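# Wedge a spring tension rod between box end walls

## Task

Put the spring-loaded tension rod inside the box, spanning its two end walls, so that it holds itself up with nothing supporting it. It must sit perpendicular to those walls, be horizontal, not touch the box floor, and lie just in front of the bottles. All the bottles must still be upright inside the box at the end.

## Robot and tools

Robot: two arms, left_arm and right_arm, each with a parallel two-finger gripper. Every pose and velocity uses the scene frame. Its origin is at table-top height, halfway between the arms' nominal bases. +z points up, +x points out over the table, and left_arm is on the +y side; image left/right does not match arm names. Reported hand poses may be off by a few centimetres, more when an arm reaches far. The gripper's fingers point along its own +z and open and close along its y. end_effector_position is the point between the pads when they are shut. Closed fingertips reach about 19 mm past it, open ones about 6 mm. A block on each wrist sticks out about 10 cm toward the gripper's +x.

Row format, used by every motion tool: one flat list of 20 numbers covering both arms, even when only one moves. The first 10 are left_arm x, y, z (metres, absolute position), qw, qx, qy, qz (absolute orientation, w first), then gripper position, force_limit, speed. The last 10 are the same for right_arm. position, force_limit and speed each lie in [-1, 1]. position +1 is fully open (85 mm), about -0.8 is pads touching, and -1 closes until blocked. force_limit sets motor push and speed sets finger speed (about 20, 85 and 150 mm/s at -1, 0 and +1); both start at +1. A faster close from wider than the object grips much harder. To keep an arm still, resend its last reported pose and its last finger numbers; a 0 is a real command. Keep the same quaternion in every row to hold orientation.

execute_actions(actions, cameras): actions is a list of actions. Each action has up to 15 rows, one per 1/30 s step, and the last row repeats to fill 15 steps. Every target must be within 0.6 m of that gripper's current position along each of its own axes, or the action is refused. An empty list just reports state and images. The controller limits each step's orientation change to 32 degrees, so an action may end short. Each result's Hand target line shows where the arm is now headed.

move(target, speed, blend, stop_force, zero, blocking, cameras): drives each gripper in a straight line to its absolute pose. target is one 20-number row or a list of up to 15 rows; in a list, keep the finger numbers the same in every row. speed is m/s, 0.002 to 4.2, default 0.25 (turning at up to twice that in rad/s); give one value or one per target. blend is a corner radius in m. Paths do not avoid obstacles or the other arm, and they are capped at 10 s. stop_force (6 to 120 N) ends an arm's path when its wrist senses that much push opposing its travel. Use it slowly for contact, and not when the gripper rotates. Leave it out when backing away from something you press on. zero (default true) re-zeros the sensor of each moving arm first. blocking=false returns after about 0.5 s while motion continues; it cannot be combined with stop_force. The result adds a move: line giving the ending (done, off_target, moving, held, fault) and any limits (paced = command clipped, held = steps withheld).

wait(seconds 0 to 10): lets time pass with the last commands held. stop(): brakes a running move; the fingers keep going. zoom_image(camera, region [x0, y0, x1, y1] pixels, at most 504x504) gives a closer crop of that camera's latest image. zero_wrist_force(arm) tares that wrist sensor. finished_scene(scene): ends the current scene for good; scene is its number.

Cameras: cam_head_left, cam_head_right, cam_high, cam_low, cam_left_wrist, cam_right_wrist, each 672x504. The cameras argument chooses which images come back: omitted or ["all"] gives all, [] gives none.

Reading results: each arm reports joint positions, torques (positive means toward a larger joint angle; they include gravity and friction), end effector pose and velocity, and wrist force and torque along the gripper's own axes, plus the peak since the last result. Joint velocities reading "within noise" means the arm is at rest. object_status: 0 moving, 1 blocked while opening, 2 blocked while closing (a firm grip), 3 reached the commanded opening or fully shut. position_measured is in counts: 3 open, about 78 = 60 mm, 130 = 40 mm, 180 = 20 mm, 230 = shut.

Hazards: a wrist force near 150 N, or joint torque at its limit (elbow 389, wrists 96.3 N m), freezes that arm for 10 s. Hot motors give a MOTOR HOT line and can lock the arm for 30 to 60 s. Stretched-out or overloaded arms heat up. Avoid steering the wrist near the arm's own base, since that can flip the shoulder. Do not let the arms or the fingers squeeze each other. Do not let anything fall or be set down off the table, and do not release a moving part. Avoid slamming, striking hard or gripping hard on something still supported. Press toward firm contacts only slightly. Keep the bottles upright.

Each tool is called after "Request:" as name([rows], argument=value, ...), one row to a line, values as JSON.

## Session

Request:
execute_actions(actions=[])

Scene clock: 0.00 s.
left_arm: end_effector_position=(+0.6790, +1.0462, +0.1476) position_measured=3 object_status=3 end_effector_quat_wxyz=(-0.021, +0.909, +0.392, +0.138) | right_arm: end_effector_position=(+0.2459, -1.4022, +0.1401) position_measured=3 object_status=3 end_effector_quat_wxyz=(+0.042, +0.919, +0.315, +0.233)
Joint positions: left_arm=[0.109 -1.354 2.446 -2.913 -1.446 2.434] | right_arm=[2.116 -1.773 -2.532 -0.234 2.018 1.447]
Joint velocities: within noise
Joint torques (N m): no reading
Motor temperatures (°C): left_arm=[46 49 40 37 43 37] | right_arm=[36 37 45 52 40 44]
Wrist force (N): no reading
Wrist torque (N m): no reading
Wrist force, peak (N): no reading
Hand target: left_arm +0.6790, +1.0462, +0.1476; -0.021, +0.909, +0.392, +0.138 | right_arm +0.2459, -1.4023, +0.1401; +0.042, +0.919, +0.315, +0.233
Tool commands: left_gripper/position=+1.0 left_gripper/force_limit=+1.0 left_gripper/speed=+1.0 right_gripper/position=+1.0 right_gripper/force_limit=+1.0 right_gripper/speed=+1.0

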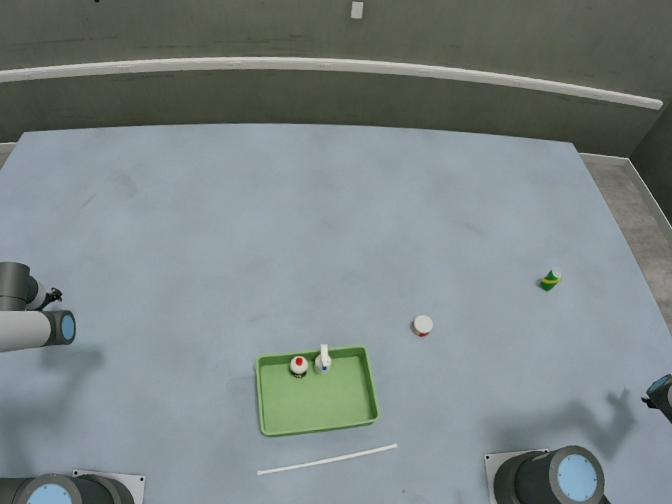

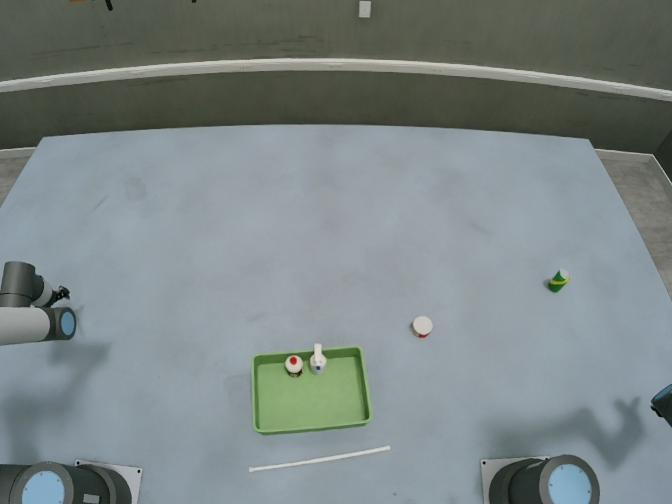

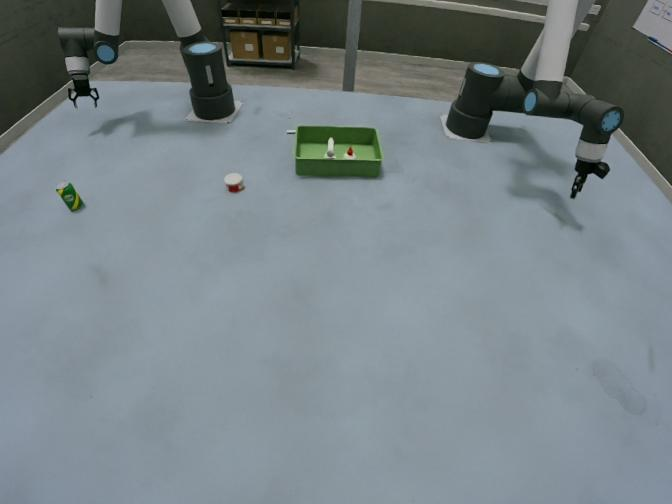

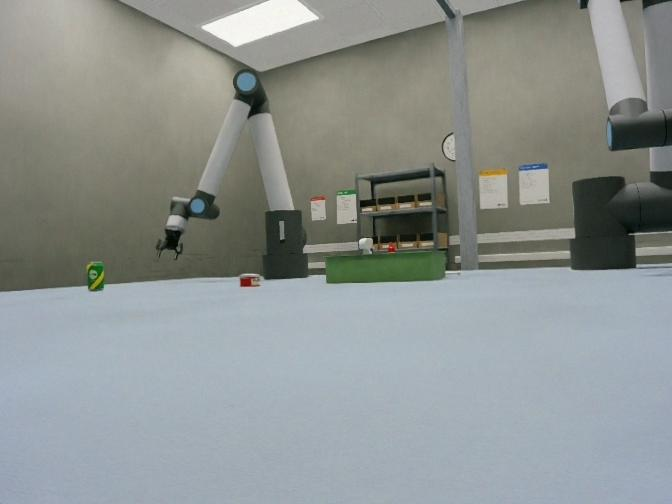

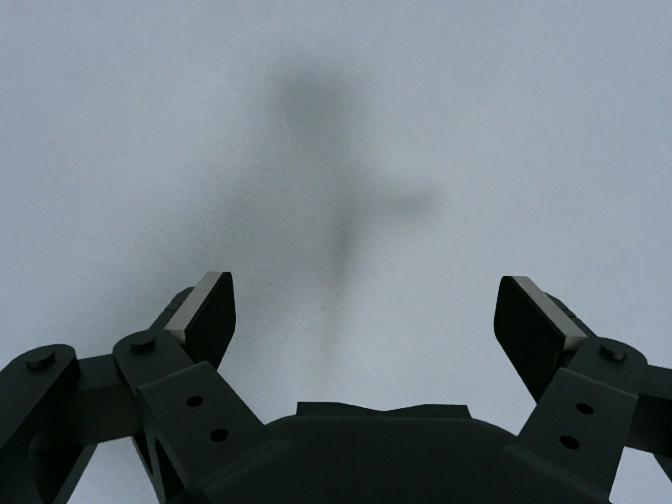

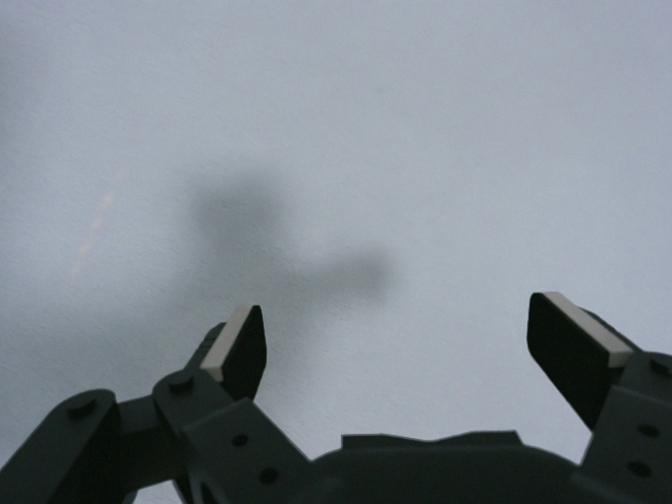

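Request:
zoom_image(camera="cam_head_left", region=[230, 330, 420, 490])

Request:
zoom_image(camera="cam_head_right", region=[230, 330, 420, 490])

Request:
zoom_image(camera="cam_high", region=[270, 110, 400, 200])

Request:
zoom_image(camera="cam_low", region=[310, 220, 470, 300])

Scaled by 2.653 from the camera's 672x504 image, which has a finer 960x720 frame.

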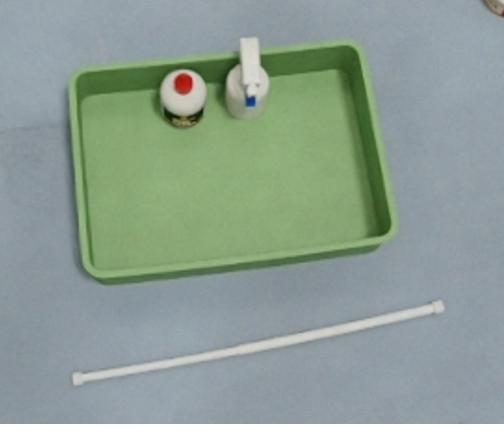

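Scaled by 2.653 from the camera's 672x504 image, which has a finer 960x720 frame.

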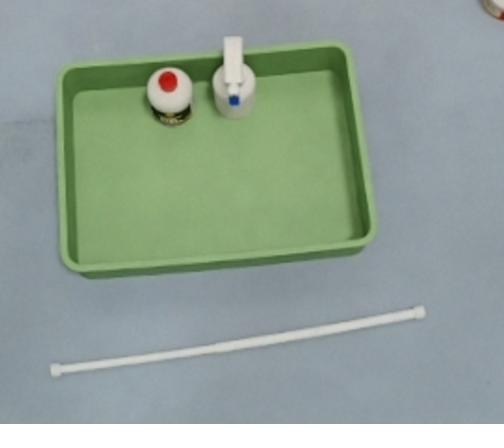

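Scaled by 3.877 from the camera's 672x504 image, which has a finer 960x720 frame.

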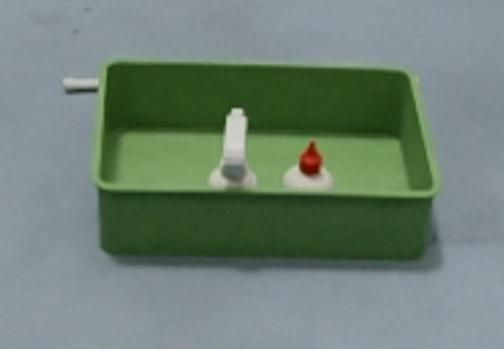

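Scaled by 3.150 from the camera's 672x504 image, which has a finer 960x720 frame.

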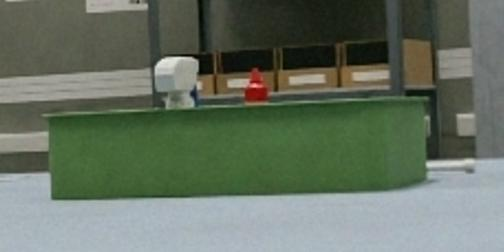

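Request:
move([
  [0.6,0.5,0.4,0,0.6555,0.7552,0,0,-1,-0.5,0.65,-0.95,0.4,0,0.95,0.31,0,0,-1,-0.5],
  [0.45,0.25,0.4,0,0.6555,0.7552,0,0,-1,-0.5,0.6,-0.5,0.4,0,0.99,-0.13,0,0,-1,-0.5],
  [0.16,0.12,0.28,0,0.6555,0.7552,0,0,-1,-0.5,0.19,-0.25,0.28,0,0.7552,-0.6555,0,0,-1,-0.5],
], speed=0.4, blend=0.08)

Scene clock: 10.43 s.
left_arm: end_effector_position=(+0.1600, +0.1200, +0.2800) position_measured=129 object_status=3 end_effector_quat_wxyz=(+0.000, +0.655, +0.755, +0.000) | right_arm: end_effector_position=(+0.1900, -0.2500, +0.2800) position_measured=129 object_status=3 end_effector_quat_wxyz=(+0.000, +0.755, -0.655, +0.000)
Joint positions: left_arm=[-1.531 -1.676 2.389 -2.284 -1.571 -0.12] | right_arm=[4.731 -1.36 -2.469 -0.883 1.571 6.114]
Joint velocities: within noise
Joint torques (N m): left_arm=[-26.02 -27.46 -61.47 -12.38 6.3 -5.14] | right_arm=[36.39 -1.36 79.06 13.27 -5.31 1.89]
Motor temperatures (°C): left_arm=[46 49 40 37 43 37] | right_arm=[36 37 45 52 40 44]
Wrist force (N): left_arm=[0.8 -0.2 0.7] | right_arm=[-1.0 -1.3 0.3]
Wrist torque (N m): left_arm=[-0.13 0.04 -0.01] | right_arm=[-0.37 0.35 -0.18]
Wrist force, peak (N): left_arm=[1.8 -2.8 1.9] | right_arm=[-4.4 0.1 0.5]
Hand target: left_arm +0.1600, +0.1200, +0.2800; +0.000, +0.655, +0.755, +0.000 | right_arm +0.1900, -0.2500, +0.2800; +0.000, +0.755, -0.655, +0.000
Off the commanded pose: left_arm 0.000 m, 0 deg | right_arm 0.000 m, 0 deg.
move: done
camera_calibration:
cam_left_wrist: T_world_to_cam=[[0.98948, 0.143709, -0.0166544, -0.160732], [0.139873, -0.920902, 0.363835, 0.00306638], [0.0369494, -0.362337, -0.931315, 0.424184], [0, 0, 0, 1]] pos_world=[0.142939, 0.17962, 0.391256]
cam_right_wrist: T_world_to_cam=[[-0.996187, -0.0813932, -0.0314063, 0.195394], [-0.0871049, 0.948125, 0.305732, 0.19705], [0.00489257, 0.307302, -0.9516, 0.470165], [0, 0, 0, 1]] pos_world=[0.209512, -0.315407, 0.393301]

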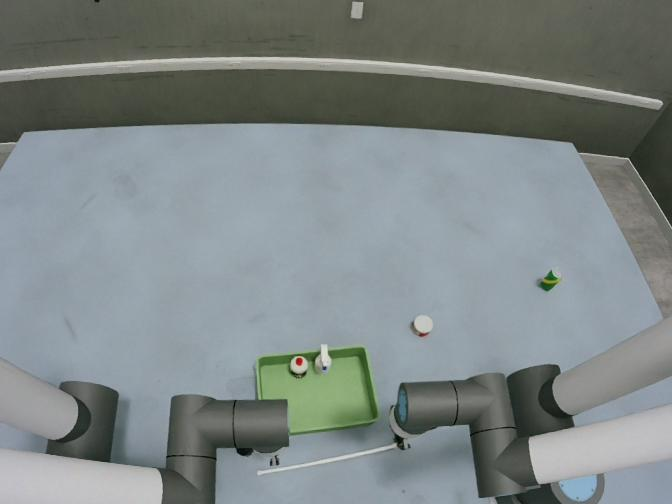

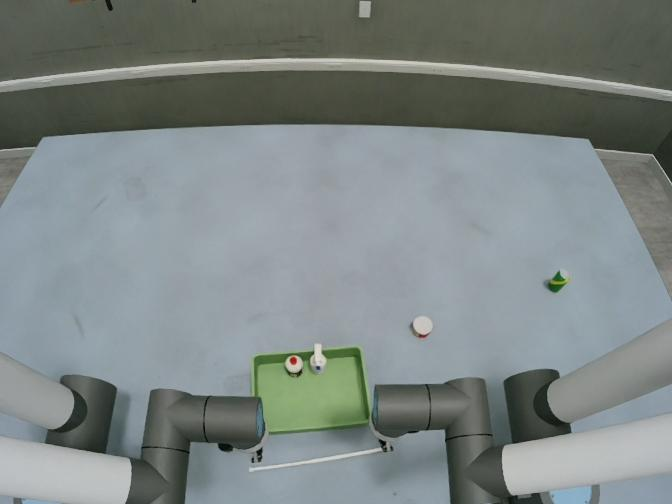

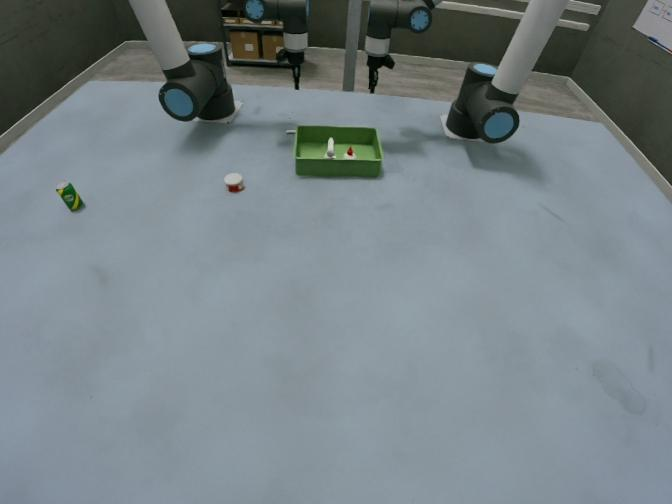

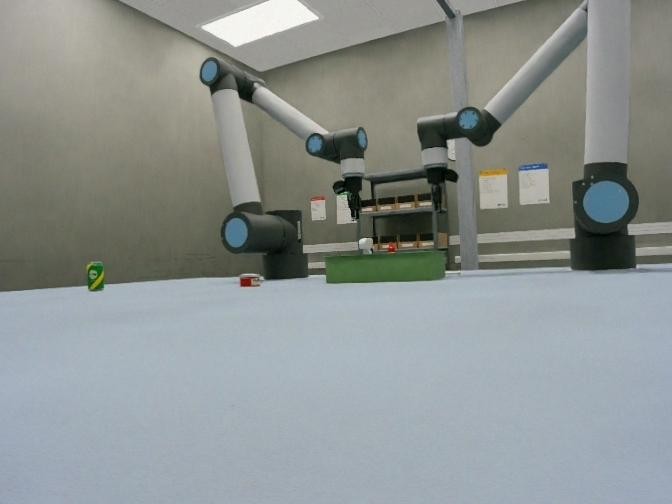

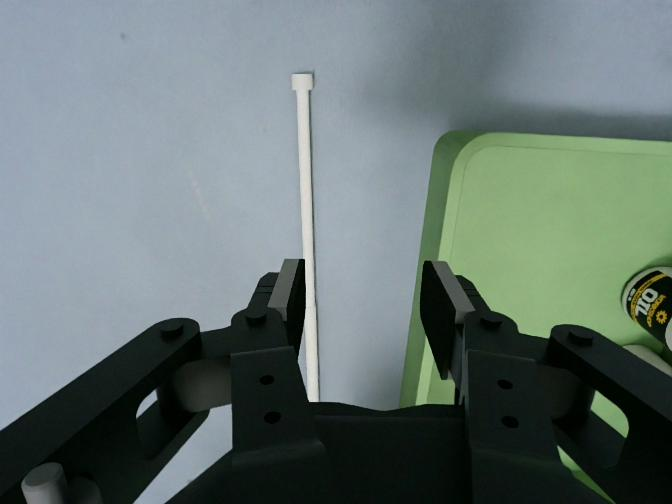

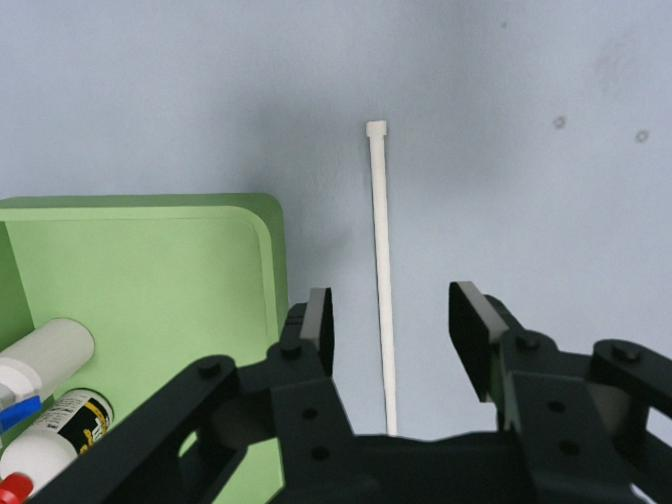

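Request:
move([
  [0.1136,0.13,0.07,0,0.652,0.758,0,0,-1,-0.5,0.1767,-0.265,0.07,0,0.758,-0.652,0,0,-1,-0.5],
  [0.1136,0.13,0.04,0,0.652,0.758,0,0,-1,-0.5,0.1767,-0.265,0.04,0,0.758,-0.652,0,0,-1,-0.5],
], speed=[0.15,0.04], stop_force=12)

Request:
zoom_image(camera="cam_left_wrist", region=[200, 0, 500, 400])

Request:
zoom_image(camera="cam_right_wrist", region=[200, 0, 500, 400])

Scene clock: 16.63 s.
left_arm: end_effector_position=(+0.1136, +0.1300, +0.0400) position_measured=129 object_status=3 end_effector_quat_wxyz=(+0.000, +0.652, +0.758, +0.000) | right_arm: end_effector_position=(+0.1767, -0.2650, +0.0400) position_measured=129 object_status=3 end_effector_quat_wxyz=(+0.000, +0.758, -0.652, +0.000)
Joint positions: left_arm=[-1.608 -1.319 2.582 -2.834 -1.571 -0.205] | right_arm=[4.756 -1.774 -2.676 -0.262 1.571 6.13]
Joint velocities: within noise
Joint torques (N m): left_arm=[-18.1 -67.96 -22.13 -12.12 6.29 -3.18] | right_arm=[20.17 47.84 25.4 12.37 3.97 -2.78]
Motor temperatures (°C): left_arm=[46 49 40 37 43 37] | right_arm=[36 37 45 52 40 44]
Wrist force (N): left_arm=[0.9 0.4 0.1] | right_arm=[-0.2 -0.9 0.1]
Wrist torque (N m): left_arm=[0.11 -0.05 -0.08] | right_arm=[-0.25 0.12 -0.15]
Wrist force, peak (N): left_arm=[1.2 -0.1 1.2] | right_arm=[-1.3 -1.2 -1.8]
Hand target: left_arm +0.1136, +0.1300, +0.0400; +0.000, +0.652, +0.758, +0.000 | right_arm +0.1767, -0.2650, +0.0400; +0.000, +0.758, -0.652, +0.000
Off the commanded pose: left_arm 0.000 m, 0 deg | right_arm 0.000 m, 0 deg.
move: done
camera_calibration:
cam_left_wrist: T_world_to_cam=[[0.988157, 0.152546, -0.0165711, -0.121208], [0.148065, -0.919598, 0.363889, 0.104938], [0.0402711, -0.362034, -0.931295, 0.205574], [0, 0, 0, 1]] pos_world=[0.0959563, 0.189416, 0.151256]
cam_right_wrist: T_world_to_cam=[[-0.995428, -0.0902046, -0.0313984, 0.170784], [-0.0954883, 0.947329, 0.305694, 0.284639], [0.00216964, 0.307295, -0.951612, 0.246898], [0, 0, 0, 1]] pos_world=[0.196647, -0.330112, 0.153301]

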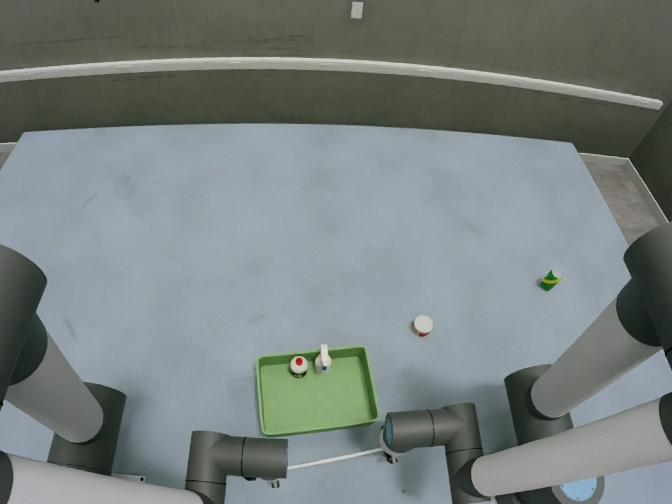

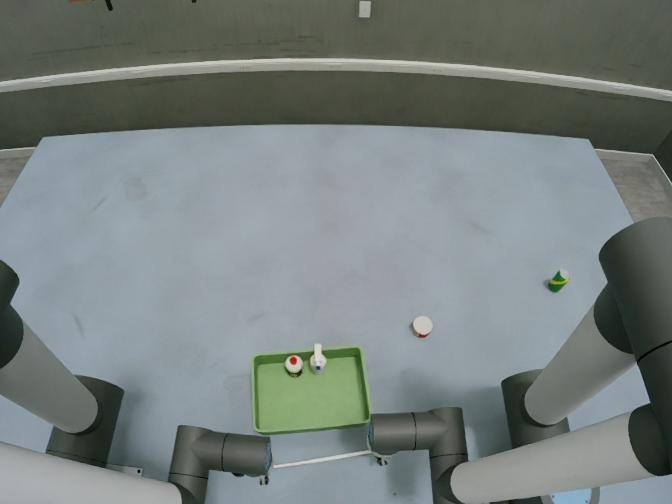

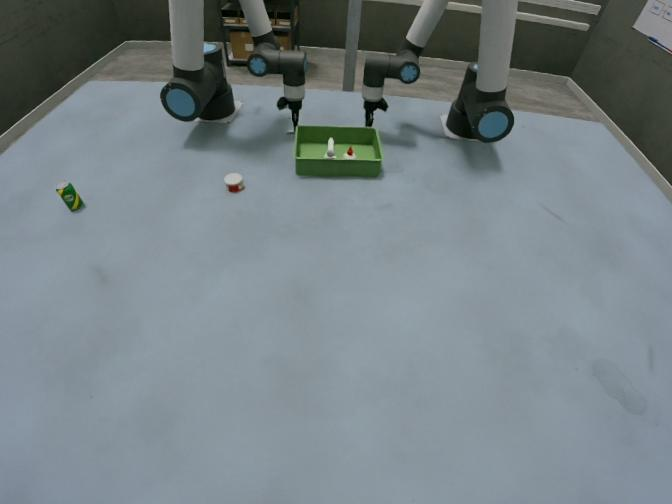

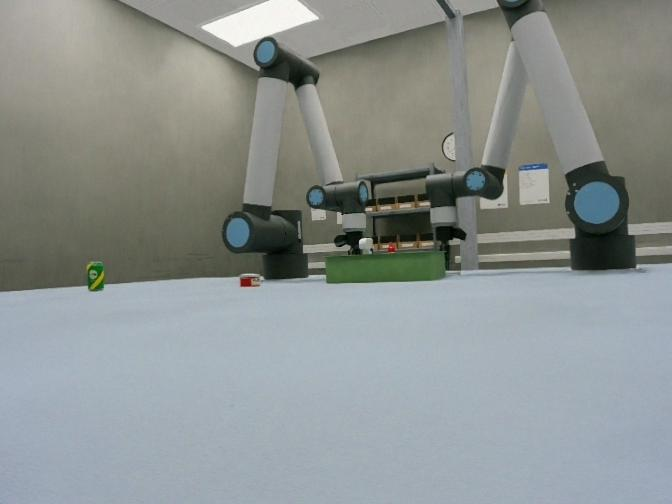

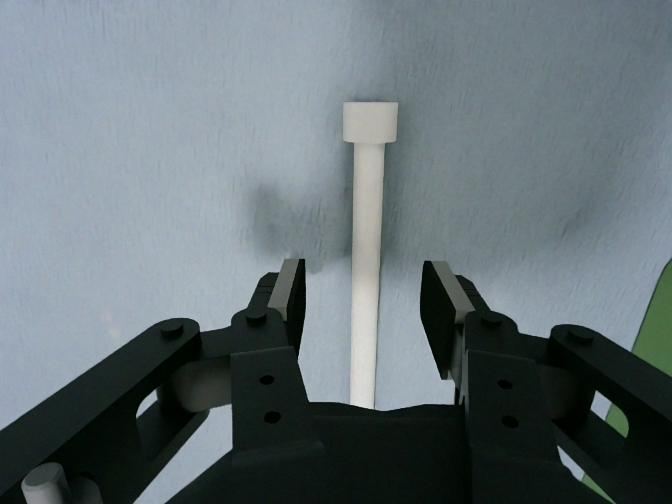

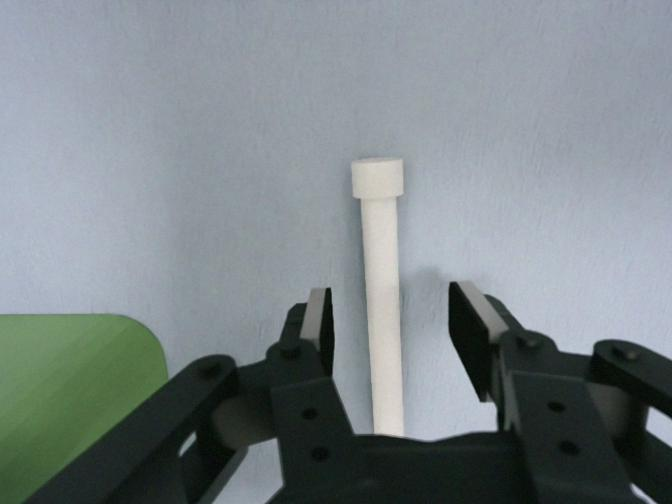

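Scaled by 1.260 from the camera's 672x504 image, which has a finer 960x720 frame.

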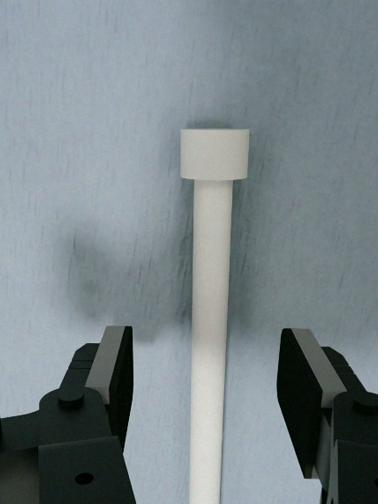

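Scaled by 1.260 from the camera's 672x504 image, which has a finer 960x720 frame.

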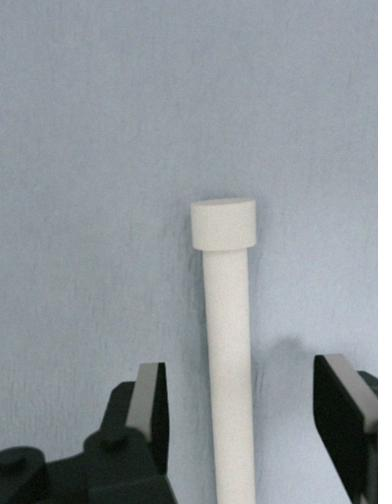

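Request:
move(target=[0.1136,0.13,0.021,0,0.652,0.758,0,0,-1,-0.5,0.1767,-0.265,0.021,0,0.758,-0.652,0,0,-1,-0.5], speed=0.015, stop_force=8, cameras=["cam_left_wrist","cam_low"])

Scene clock: 19.63 s.
left_arm: end_effector_position=(+0.1136, +0.1300, +0.0210) position_measured=129 object_status=3 end_effector_quat_wxyz=(+0.000, +0.652, +0.758, +0.000) | right_arm: end_effector_position=(+0.1767, -0.2650, +0.0210) position_measured=129 object_status=3 end_effector_quat_wxyz=(+0.000, +0.758, -0.652, +0.000)
Joint positions: left_arm=[-1.608 -1.279 2.589 -2.881 -1.571 -0.205] | right_arm=[4.756 -1.822 -2.685 -0.205 1.571 6.13]
Joint velocities: within noise
Joint torques (N m): left_arm=[14.15 -72.33 -18.6 -11.85 4.97 3.45] | right_arm=[-13.28 64 20.85 12.6 4.03 -2.99]
Motor temperatures (°C): left_arm=[46 49 40 37 43 37] | right_arm=[36 37 45 52 40 44]
Wrist force (N): left_arm=[0.5 -0.1 0.2] | right_arm=[-0.2 -1.3 0.5]
Wrist torque (N m): left_arm=[0.11 0.03 -0.01] | right_arm=[-0.35 0.15 -0.13]
Wrist force, peak (N): left_arm=[1.1 0.2 -0.4] | right_arm=[-0.7 -1.7 0.4]
Hand target: left_arm +0.1136, +0.1300, +0.0210; +0.000, +0.652, +0.758, +0.000 | right_arm +0.1767, -0.2650, +0.0210; +0.000, +0.758, -0.652, +0.000
Off the commanded pose: left_arm 0.000 m, 0 deg | right_arm 0.000 m, 0 deg.
move: done
camera_calibration:
cam_left_wrist: T_world_to_cam=[[0.988157, 0.152546, -0.0165711, -0.121523], [0.148065, -0.919598, 0.363889, 0.111852], [0.0402711, -0.362034, -0.931295, 0.18788], [0, 0, 0, 1]] pos_world=[0.0959563, 0.189416, 0.132256]
Images, in order (width x height): cam_low 672x504, cam_left_wrist 672x504.

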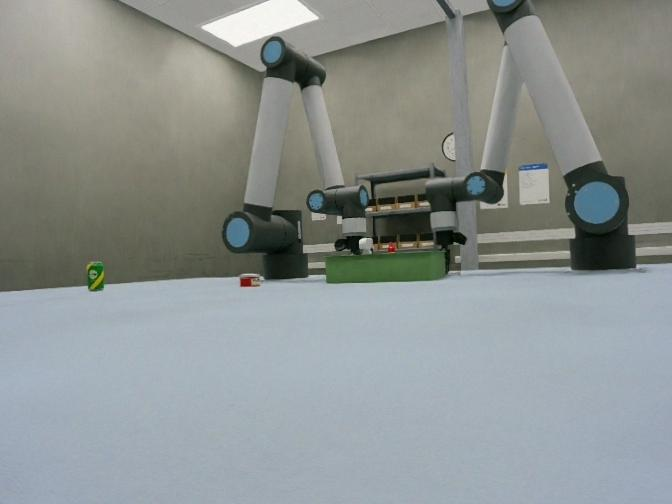

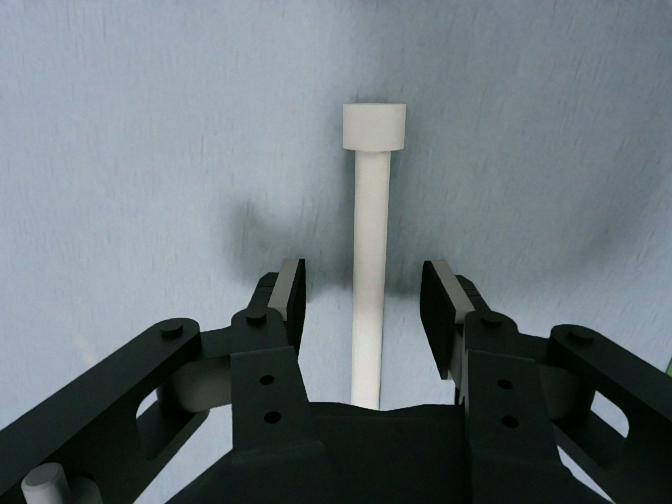

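Request:
move([
  [0.1136,0.13,0.024,0,0.652,0.758,0,0,-1,-0.5,0.1767,-0.265,0.024,0,0.758,-0.652,0,0,-1,-0.5],
  [0.1136,0.13,0.024,0,0.652,0.758,0,-1,0,-1,0.1767,-0.265,0.024,0,0.758,-0.652,0,-1,0,-1],
], speed=0.05, cameras=["cam_right_wrist","cam_left_wrist"])

Scene clock: 22.97 s.
left_arm: end_effector_position=(+0.1136, +0.1300, +0.0240) position_measured=209 object_status=0 end_effector_quat_wxyz=(+0.000, +0.652, +0.758, +0.000) | right_arm: end_effector_position=(+0.1767, -0.2650, +0.0240) position_measured=204 object_status=2 end_effector_quat_wxyz=(+0.000, +0.758, -0.652, +0.000)
Joint positions: left_arm=[-1.608 -1.285 2.588 -2.874 -1.571 -0.205] | right_arm=[4.756 -1.815 -2.684 -0.214 1.571 6.13]
Joint velocities: within noise
Joint torques (N m): left_arm=[17.28 -125.19 -40.07 -6.1 3.96 4.24] | right_arm=[-12 114.52 36.71 9.63 3.23 -3.11]
Motor temperatures (°C): left_arm=[46 49 40 37 43 37] | right_arm=[36 37 45 52 40 44]
Wrist force (N): left_arm=[2.0 1.6 -4.8] | right_arm=[1.5 -0.2 -5.6]
Wrist torque (N m): left_arm=[0.09 0.04 -0.14] | right_arm=[-0.36 0.20 -0.29]
Wrist force, peak (N): left_arm=[2.1 1.3 -5.7] | right_arm=[1.6 0.1 -6.4]
Hand target: left_arm +0.1136, +0.1300, +0.0240; +0.000, +0.652, +0.758, +0.000 | right_arm +0.1767, -0.2650, +0.0240; +0.000, +0.758, -0.652, +0.000
Off the commanded pose: left_arm 0.000 m, 0 deg | right_arm 0.000 m, 0 deg.
move: done
camera_calibration:
cam_left_wrist: T_world_to_cam=[[0.988157, 0.152546, -0.0165711, -0.121473], [0.148065, -0.919598, 0.363889, 0.11076], [0.0402711, -0.362034, -0.931295, 0.190674], [0, 0, 0, 1]] pos_world=[0.0959563, 0.189416, 0.135256]
cam_right_wrist: T_world_to_cam=[[-0.995428, -0.0902046, -0.0313984, 0.170381], [-0.0954883, 0.947329, 0.305694, 0.289539], [0.00216964, 0.307295, -0.951612, 0.231672], [0, 0, 0, 1]] pos_world=[0.196747, -0.330112, 0.137301]
Images, in order (width x height): cam_left_wrist 672x504, cam_right_wrist 672x504.

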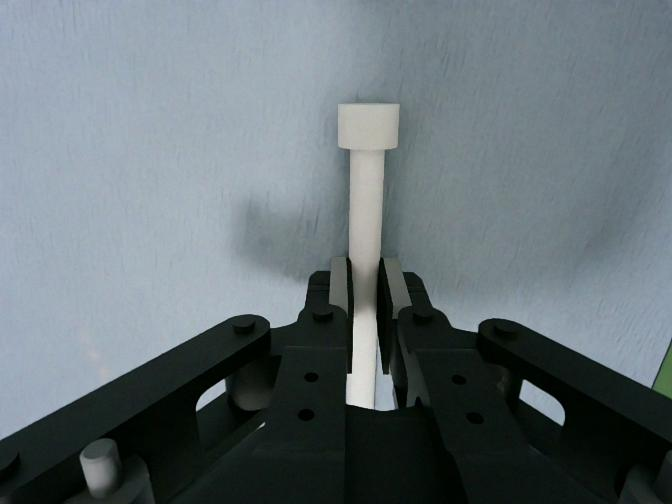

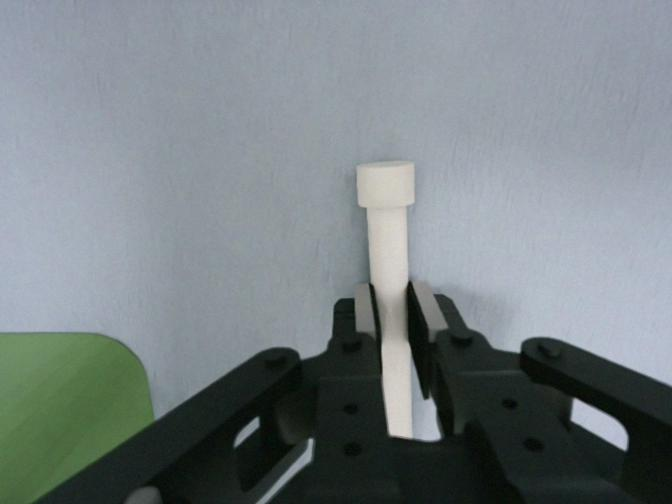

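Request:
move(target=[0.1136,0.13,0.28,0,0.652,0.758,0,-1,0,-1,0.1767,-0.265,0.28,0,0.758,-0.652,0,-1,0,-1], speed=0.12)

Request:
zoom_image(camera="cam_left_wrist", region=[372, 60, 672, 360])

Request:
zoom_image(camera="cam_right_wrist", region=[0, 150, 300, 450])

Request:
zoom_image(camera="cam_high", region=[250, 50, 430, 200])

Scene clock: 26.97 s.
left_arm: end_effector_position=(+0.1137, +0.1300, +0.2800) position_measured=209 object_status=2 end_effector_quat_wxyz=(+0.000, +0.652, +0.758, +0.000) | right_arm: end_effector_position=(+0.1767, -0.2650, +0.2800) position_measured=204 object_status=2 end_effector_quat_wxyz=(+0.000, +0.758, -0.652, +0.000)
Joint positions: left_arm=[-1.608 -1.708 2.416 -2.278 -1.571 -0.205] | right_arm=[4.756 -1.331 -2.489 -0.893 1.571 6.13]
Joint velocities: within noise
Joint torques (N m): left_arm=[-27.45 -82.85 -70.58 5.6 -0.81 -5.25] | right_arm=[27.89 55.47 77.42 -1.59 -2.2 2.23]
Motor temperatures (°C): left_arm=[46 49 40 37 43 37] | right_arm=[36 37 45 52 40 44]
Wrist force (N): left_arm=[-24.5 -0.2 0.4] | right_arm=[-26.1 -0.5 1.0]
Wrist torque (N m): left_arm=[-0.18 -0.24 -0.18] | right_arm=[-0.37 -0.01 -0.27]
Wrist force, peak (N): left_arm=[-24.5 -0.2 0.4] | right_arm=[-26.1 -0.5 1.0]
Hand target: left_arm +0.1136, +0.1300, +0.2800; +0.000, +0.652, +0.758, +0.000 | right_arm +0.1767, -0.2650, +0.2800; +0.000, +0.758, -0.652, +0.000
Off the commanded pose: left_arm 0.000 m, 0 deg | right_arm 0.000 m, 0 deg.
move: done
camera_calibration:
cam_left_wrist: T_world_to_cam=[[0.988156, 0.152554, -0.0165925, -0.117324], [0.148075, -0.91955, 0.364009, 0.0175689], [0.0402735, -0.362154, -0.931248, 0.428992], [0, 0, 0, 1]] pos_world=[0.0960564, 0.189415, 0.391156]
cam_right_wrist: T_world_to_cam=[[-0.995428, -0.090199, -0.0314061, 0.178424], [-0.0954856, 0.947301, 0.305785, 0.211236], [0.00216955, 0.307386, -0.951583, 0.475303], [0, 0, 0, 1]] pos_world=[0.196747, -0.330111, 0.393301]

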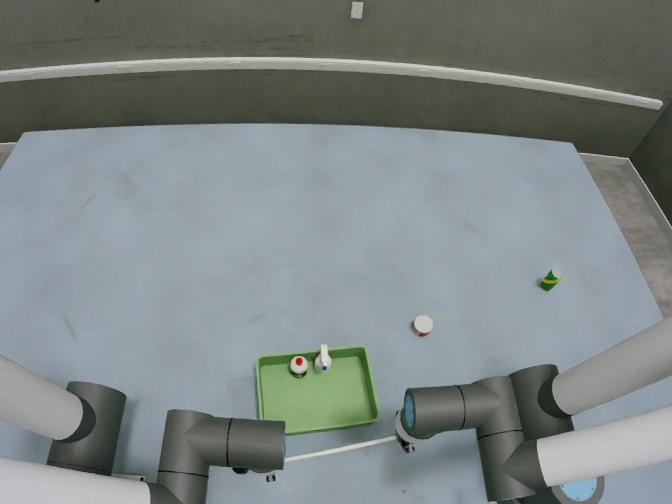

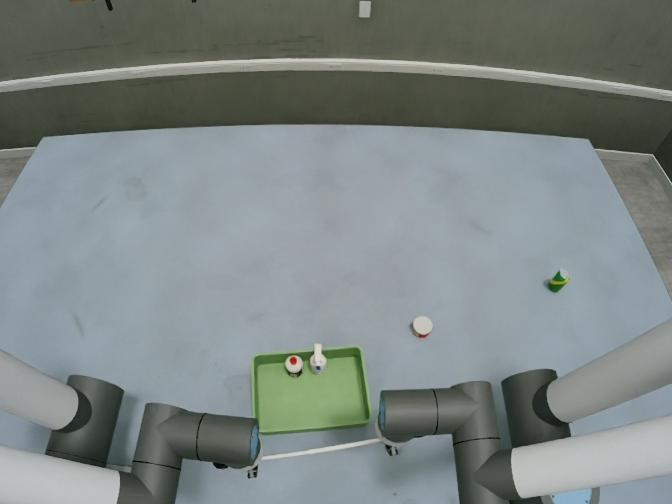

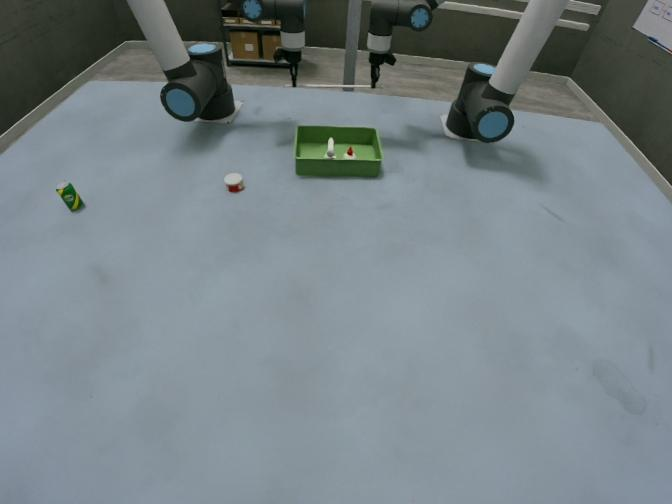

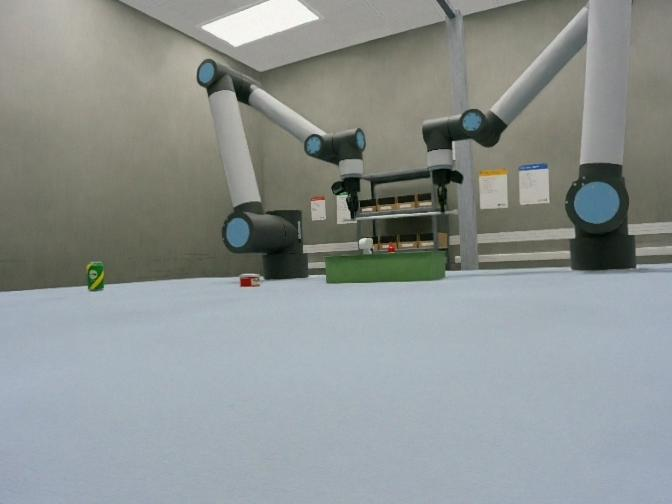

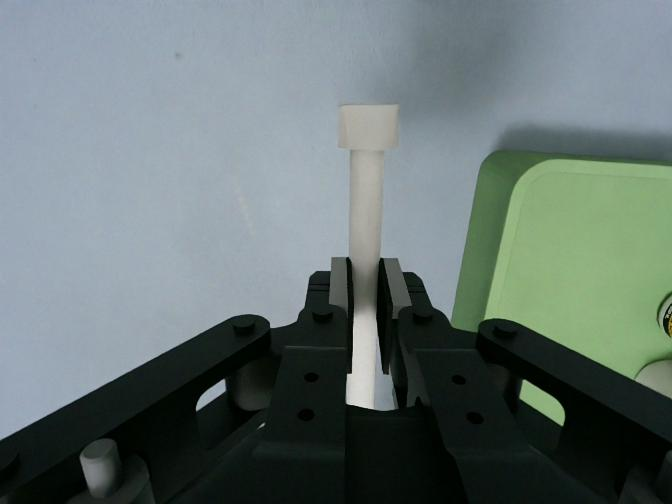

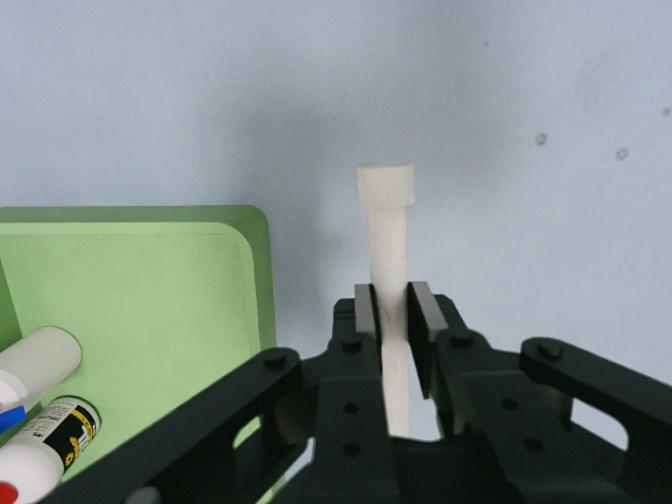

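Scaled by 1.680 from the camera's 672x504 image, which has a finer 960x720 frame.

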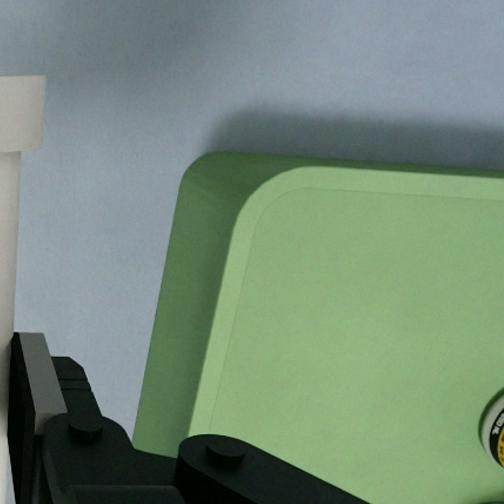

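Scaled by 1.680 from the camera's 672x504 image, which has a finer 960x720 frame.

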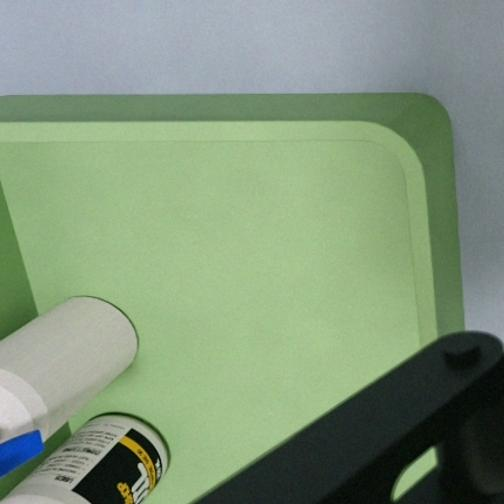

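Scaled by 2.800 from the camera's 672x504 image, which has a finer 960x720 frame.

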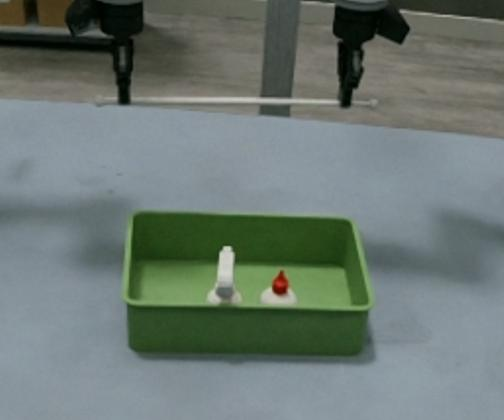

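Request:
move([
  [0.4241,0.1745,0.28,0,0.6704,0.742,0,-1,0,-1,0.4645,-0.2207,0.28,0,0.742,-0.6704,0,-1,0,-1],
  [0.4263,0.1545,0.28,0,0.6704,0.742,0,-1,0,-1,0.4625,-0.2010,0.28,0,0.742,-0.6704,0,-1,0,-1],
], speed=[0.1,0.03])

Request:
zoom_image(camera="cam_high", region=[250, 50, 430, 200])

Scene clock: 39.63 s.
left_arm: end_effector_position=(+0.4263, +0.1547, +0.2800) position_measured=209 object_status=2 end_effector_quat_wxyz=(+0.000, +0.670, +0.742, +0.000) | right_arm: end_effector_position=(+0.4625, -0.2012, +0.2800) position_measured=204 object_status=2 end_effector_quat_wxyz=(+0.000, +0.742, -0.670, +0.000)
Joint positions: left_arm=[-1.131 -1.548 2.269 -2.292 -1.571 0.32] | right_arm=[4.331 -1.604 -2.259 -0.85 1.571 5.753]
Joint velocities: within noise
Joint torques (N m): left_arm=[-32.67 -56.33 -94.9 -7.08 -5.64 -5.33] | right_arm=[42.55 56.99 99.79 10.86 6.37 2.58]
Motor temperatures (°C): left_arm=[46 49 40 37 43 37] | right_arm=[36 37 45 52 40 44]
Wrist force (N): left_arm=[10.9 -0.1 1.2] | right_arm=[6.8 -1.3 0.9]
Wrist torque (N m): left_arm=[0.05 -0.14 0.16] | right_arm=[-0.21 0.68 -0.04]
Wrist force, peak (N): left_arm=[-32.3 -0.8 0.4] | right_arm=[-33.8 -0.9 1.4]
Hand target: left_arm +0.4263, +0.1545, +0.2800; +0.000, +0.670, +0.742, +0.000 | right_arm +0.4625, -0.2010, +0.2800; +0.000, +0.742, -0.670, +0.000
Off the commanded pose: left_arm 0.000 m, 0 deg | right_arm 0.000 m, 0 deg.
move: done
camera_calibration:
cam_left_wrist: T_world_to_cam=[[0.994417, 0.104204, -0.0165965, -0.425171], [0.10308, -0.925743, 0.363834, 0.0142028], [0.0225488, -0.363513, -0.931316, 0.433236], [0, 0, 0, 1]] pos_world=[0.411565, 0.21494, 0.391256]
cam_right_wrist: T_world_to_cam=[[-0.998638, -0.0416098, -0.0314646, 0.479958], [-0.0492509, 0.950848, 0.305716, 0.157518], [0.0171973, 0.306849, -0.951603, 0.448039], [0, 0, 0, 1]] pos_world=[0.479357, -0.267285, 0.393301]

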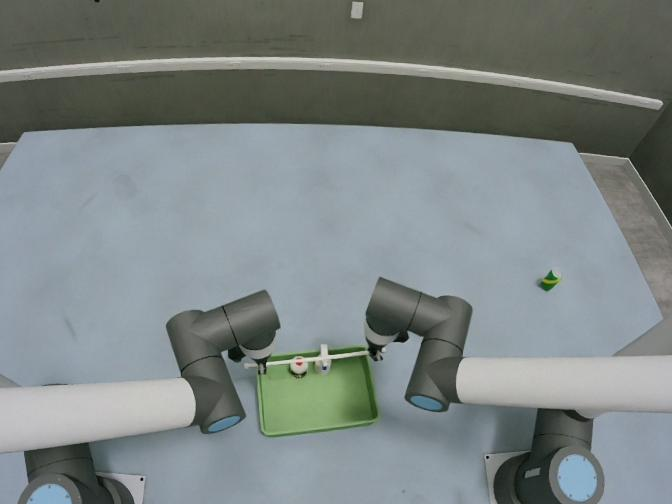

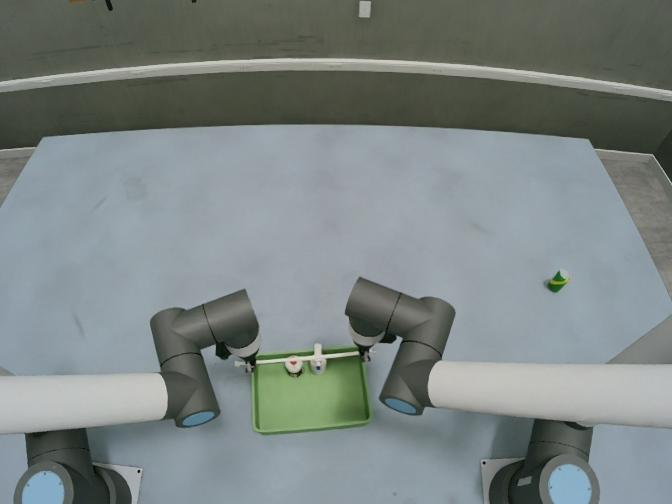

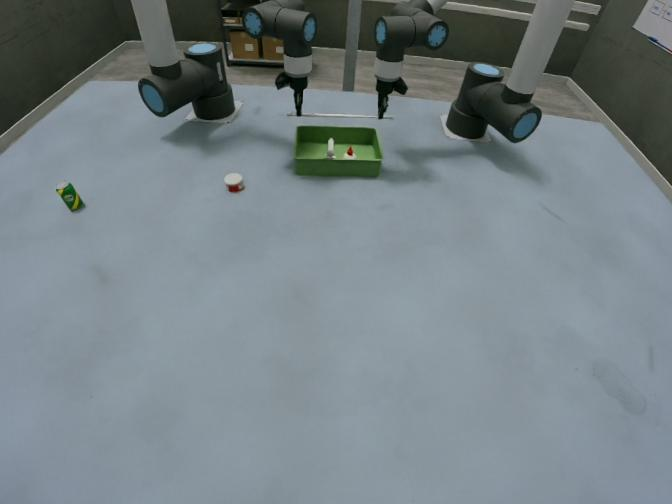

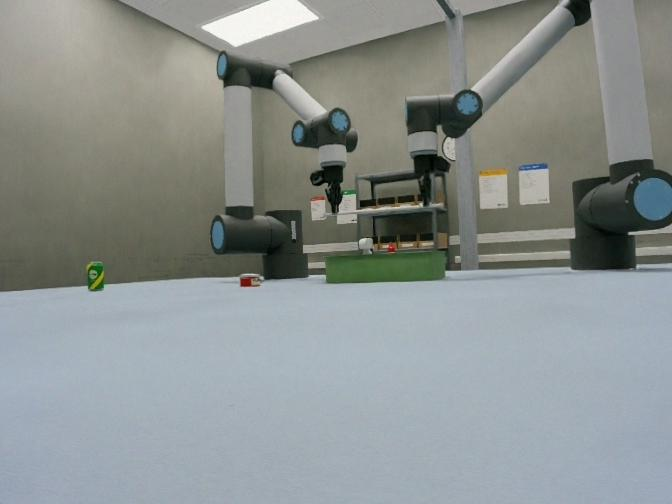

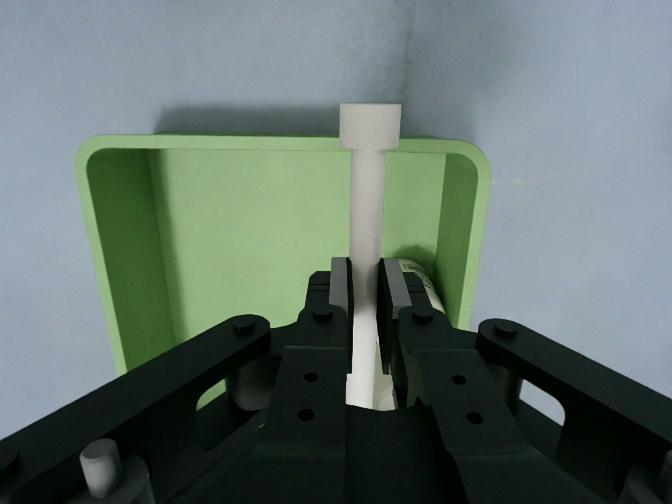

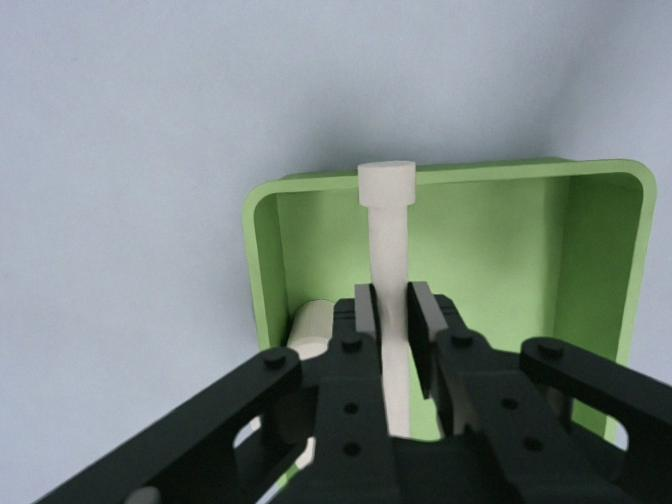

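Scaled by 2.800 from the camera's 672x504 image, which has a finer 960x720 frame.

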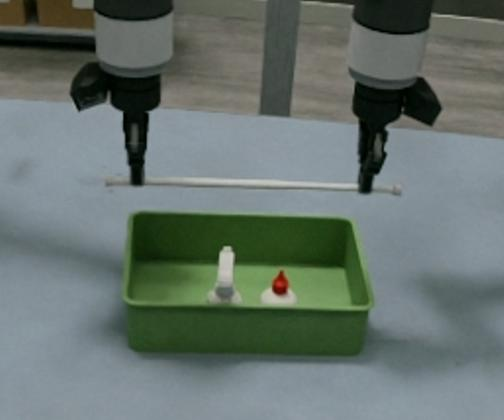

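Request:
zoom_image(camera="cam_left_wrist", region=[70, 90, 500, 310])

Request:
zoom_image(camera="cam_right_wrist", region=[230, 120, 660, 340])

Scaled by 1.172 from the camera's 672x504 image, which has a finer 960x720 frame.

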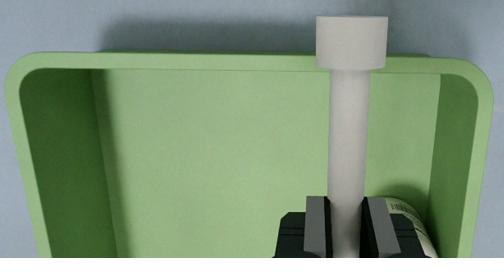

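Scaled by 1.172 from the camera's 672x504 image, which has a finer 960x720 frame.

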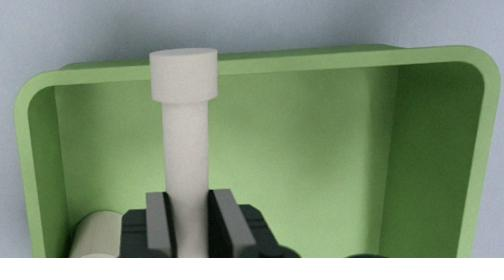

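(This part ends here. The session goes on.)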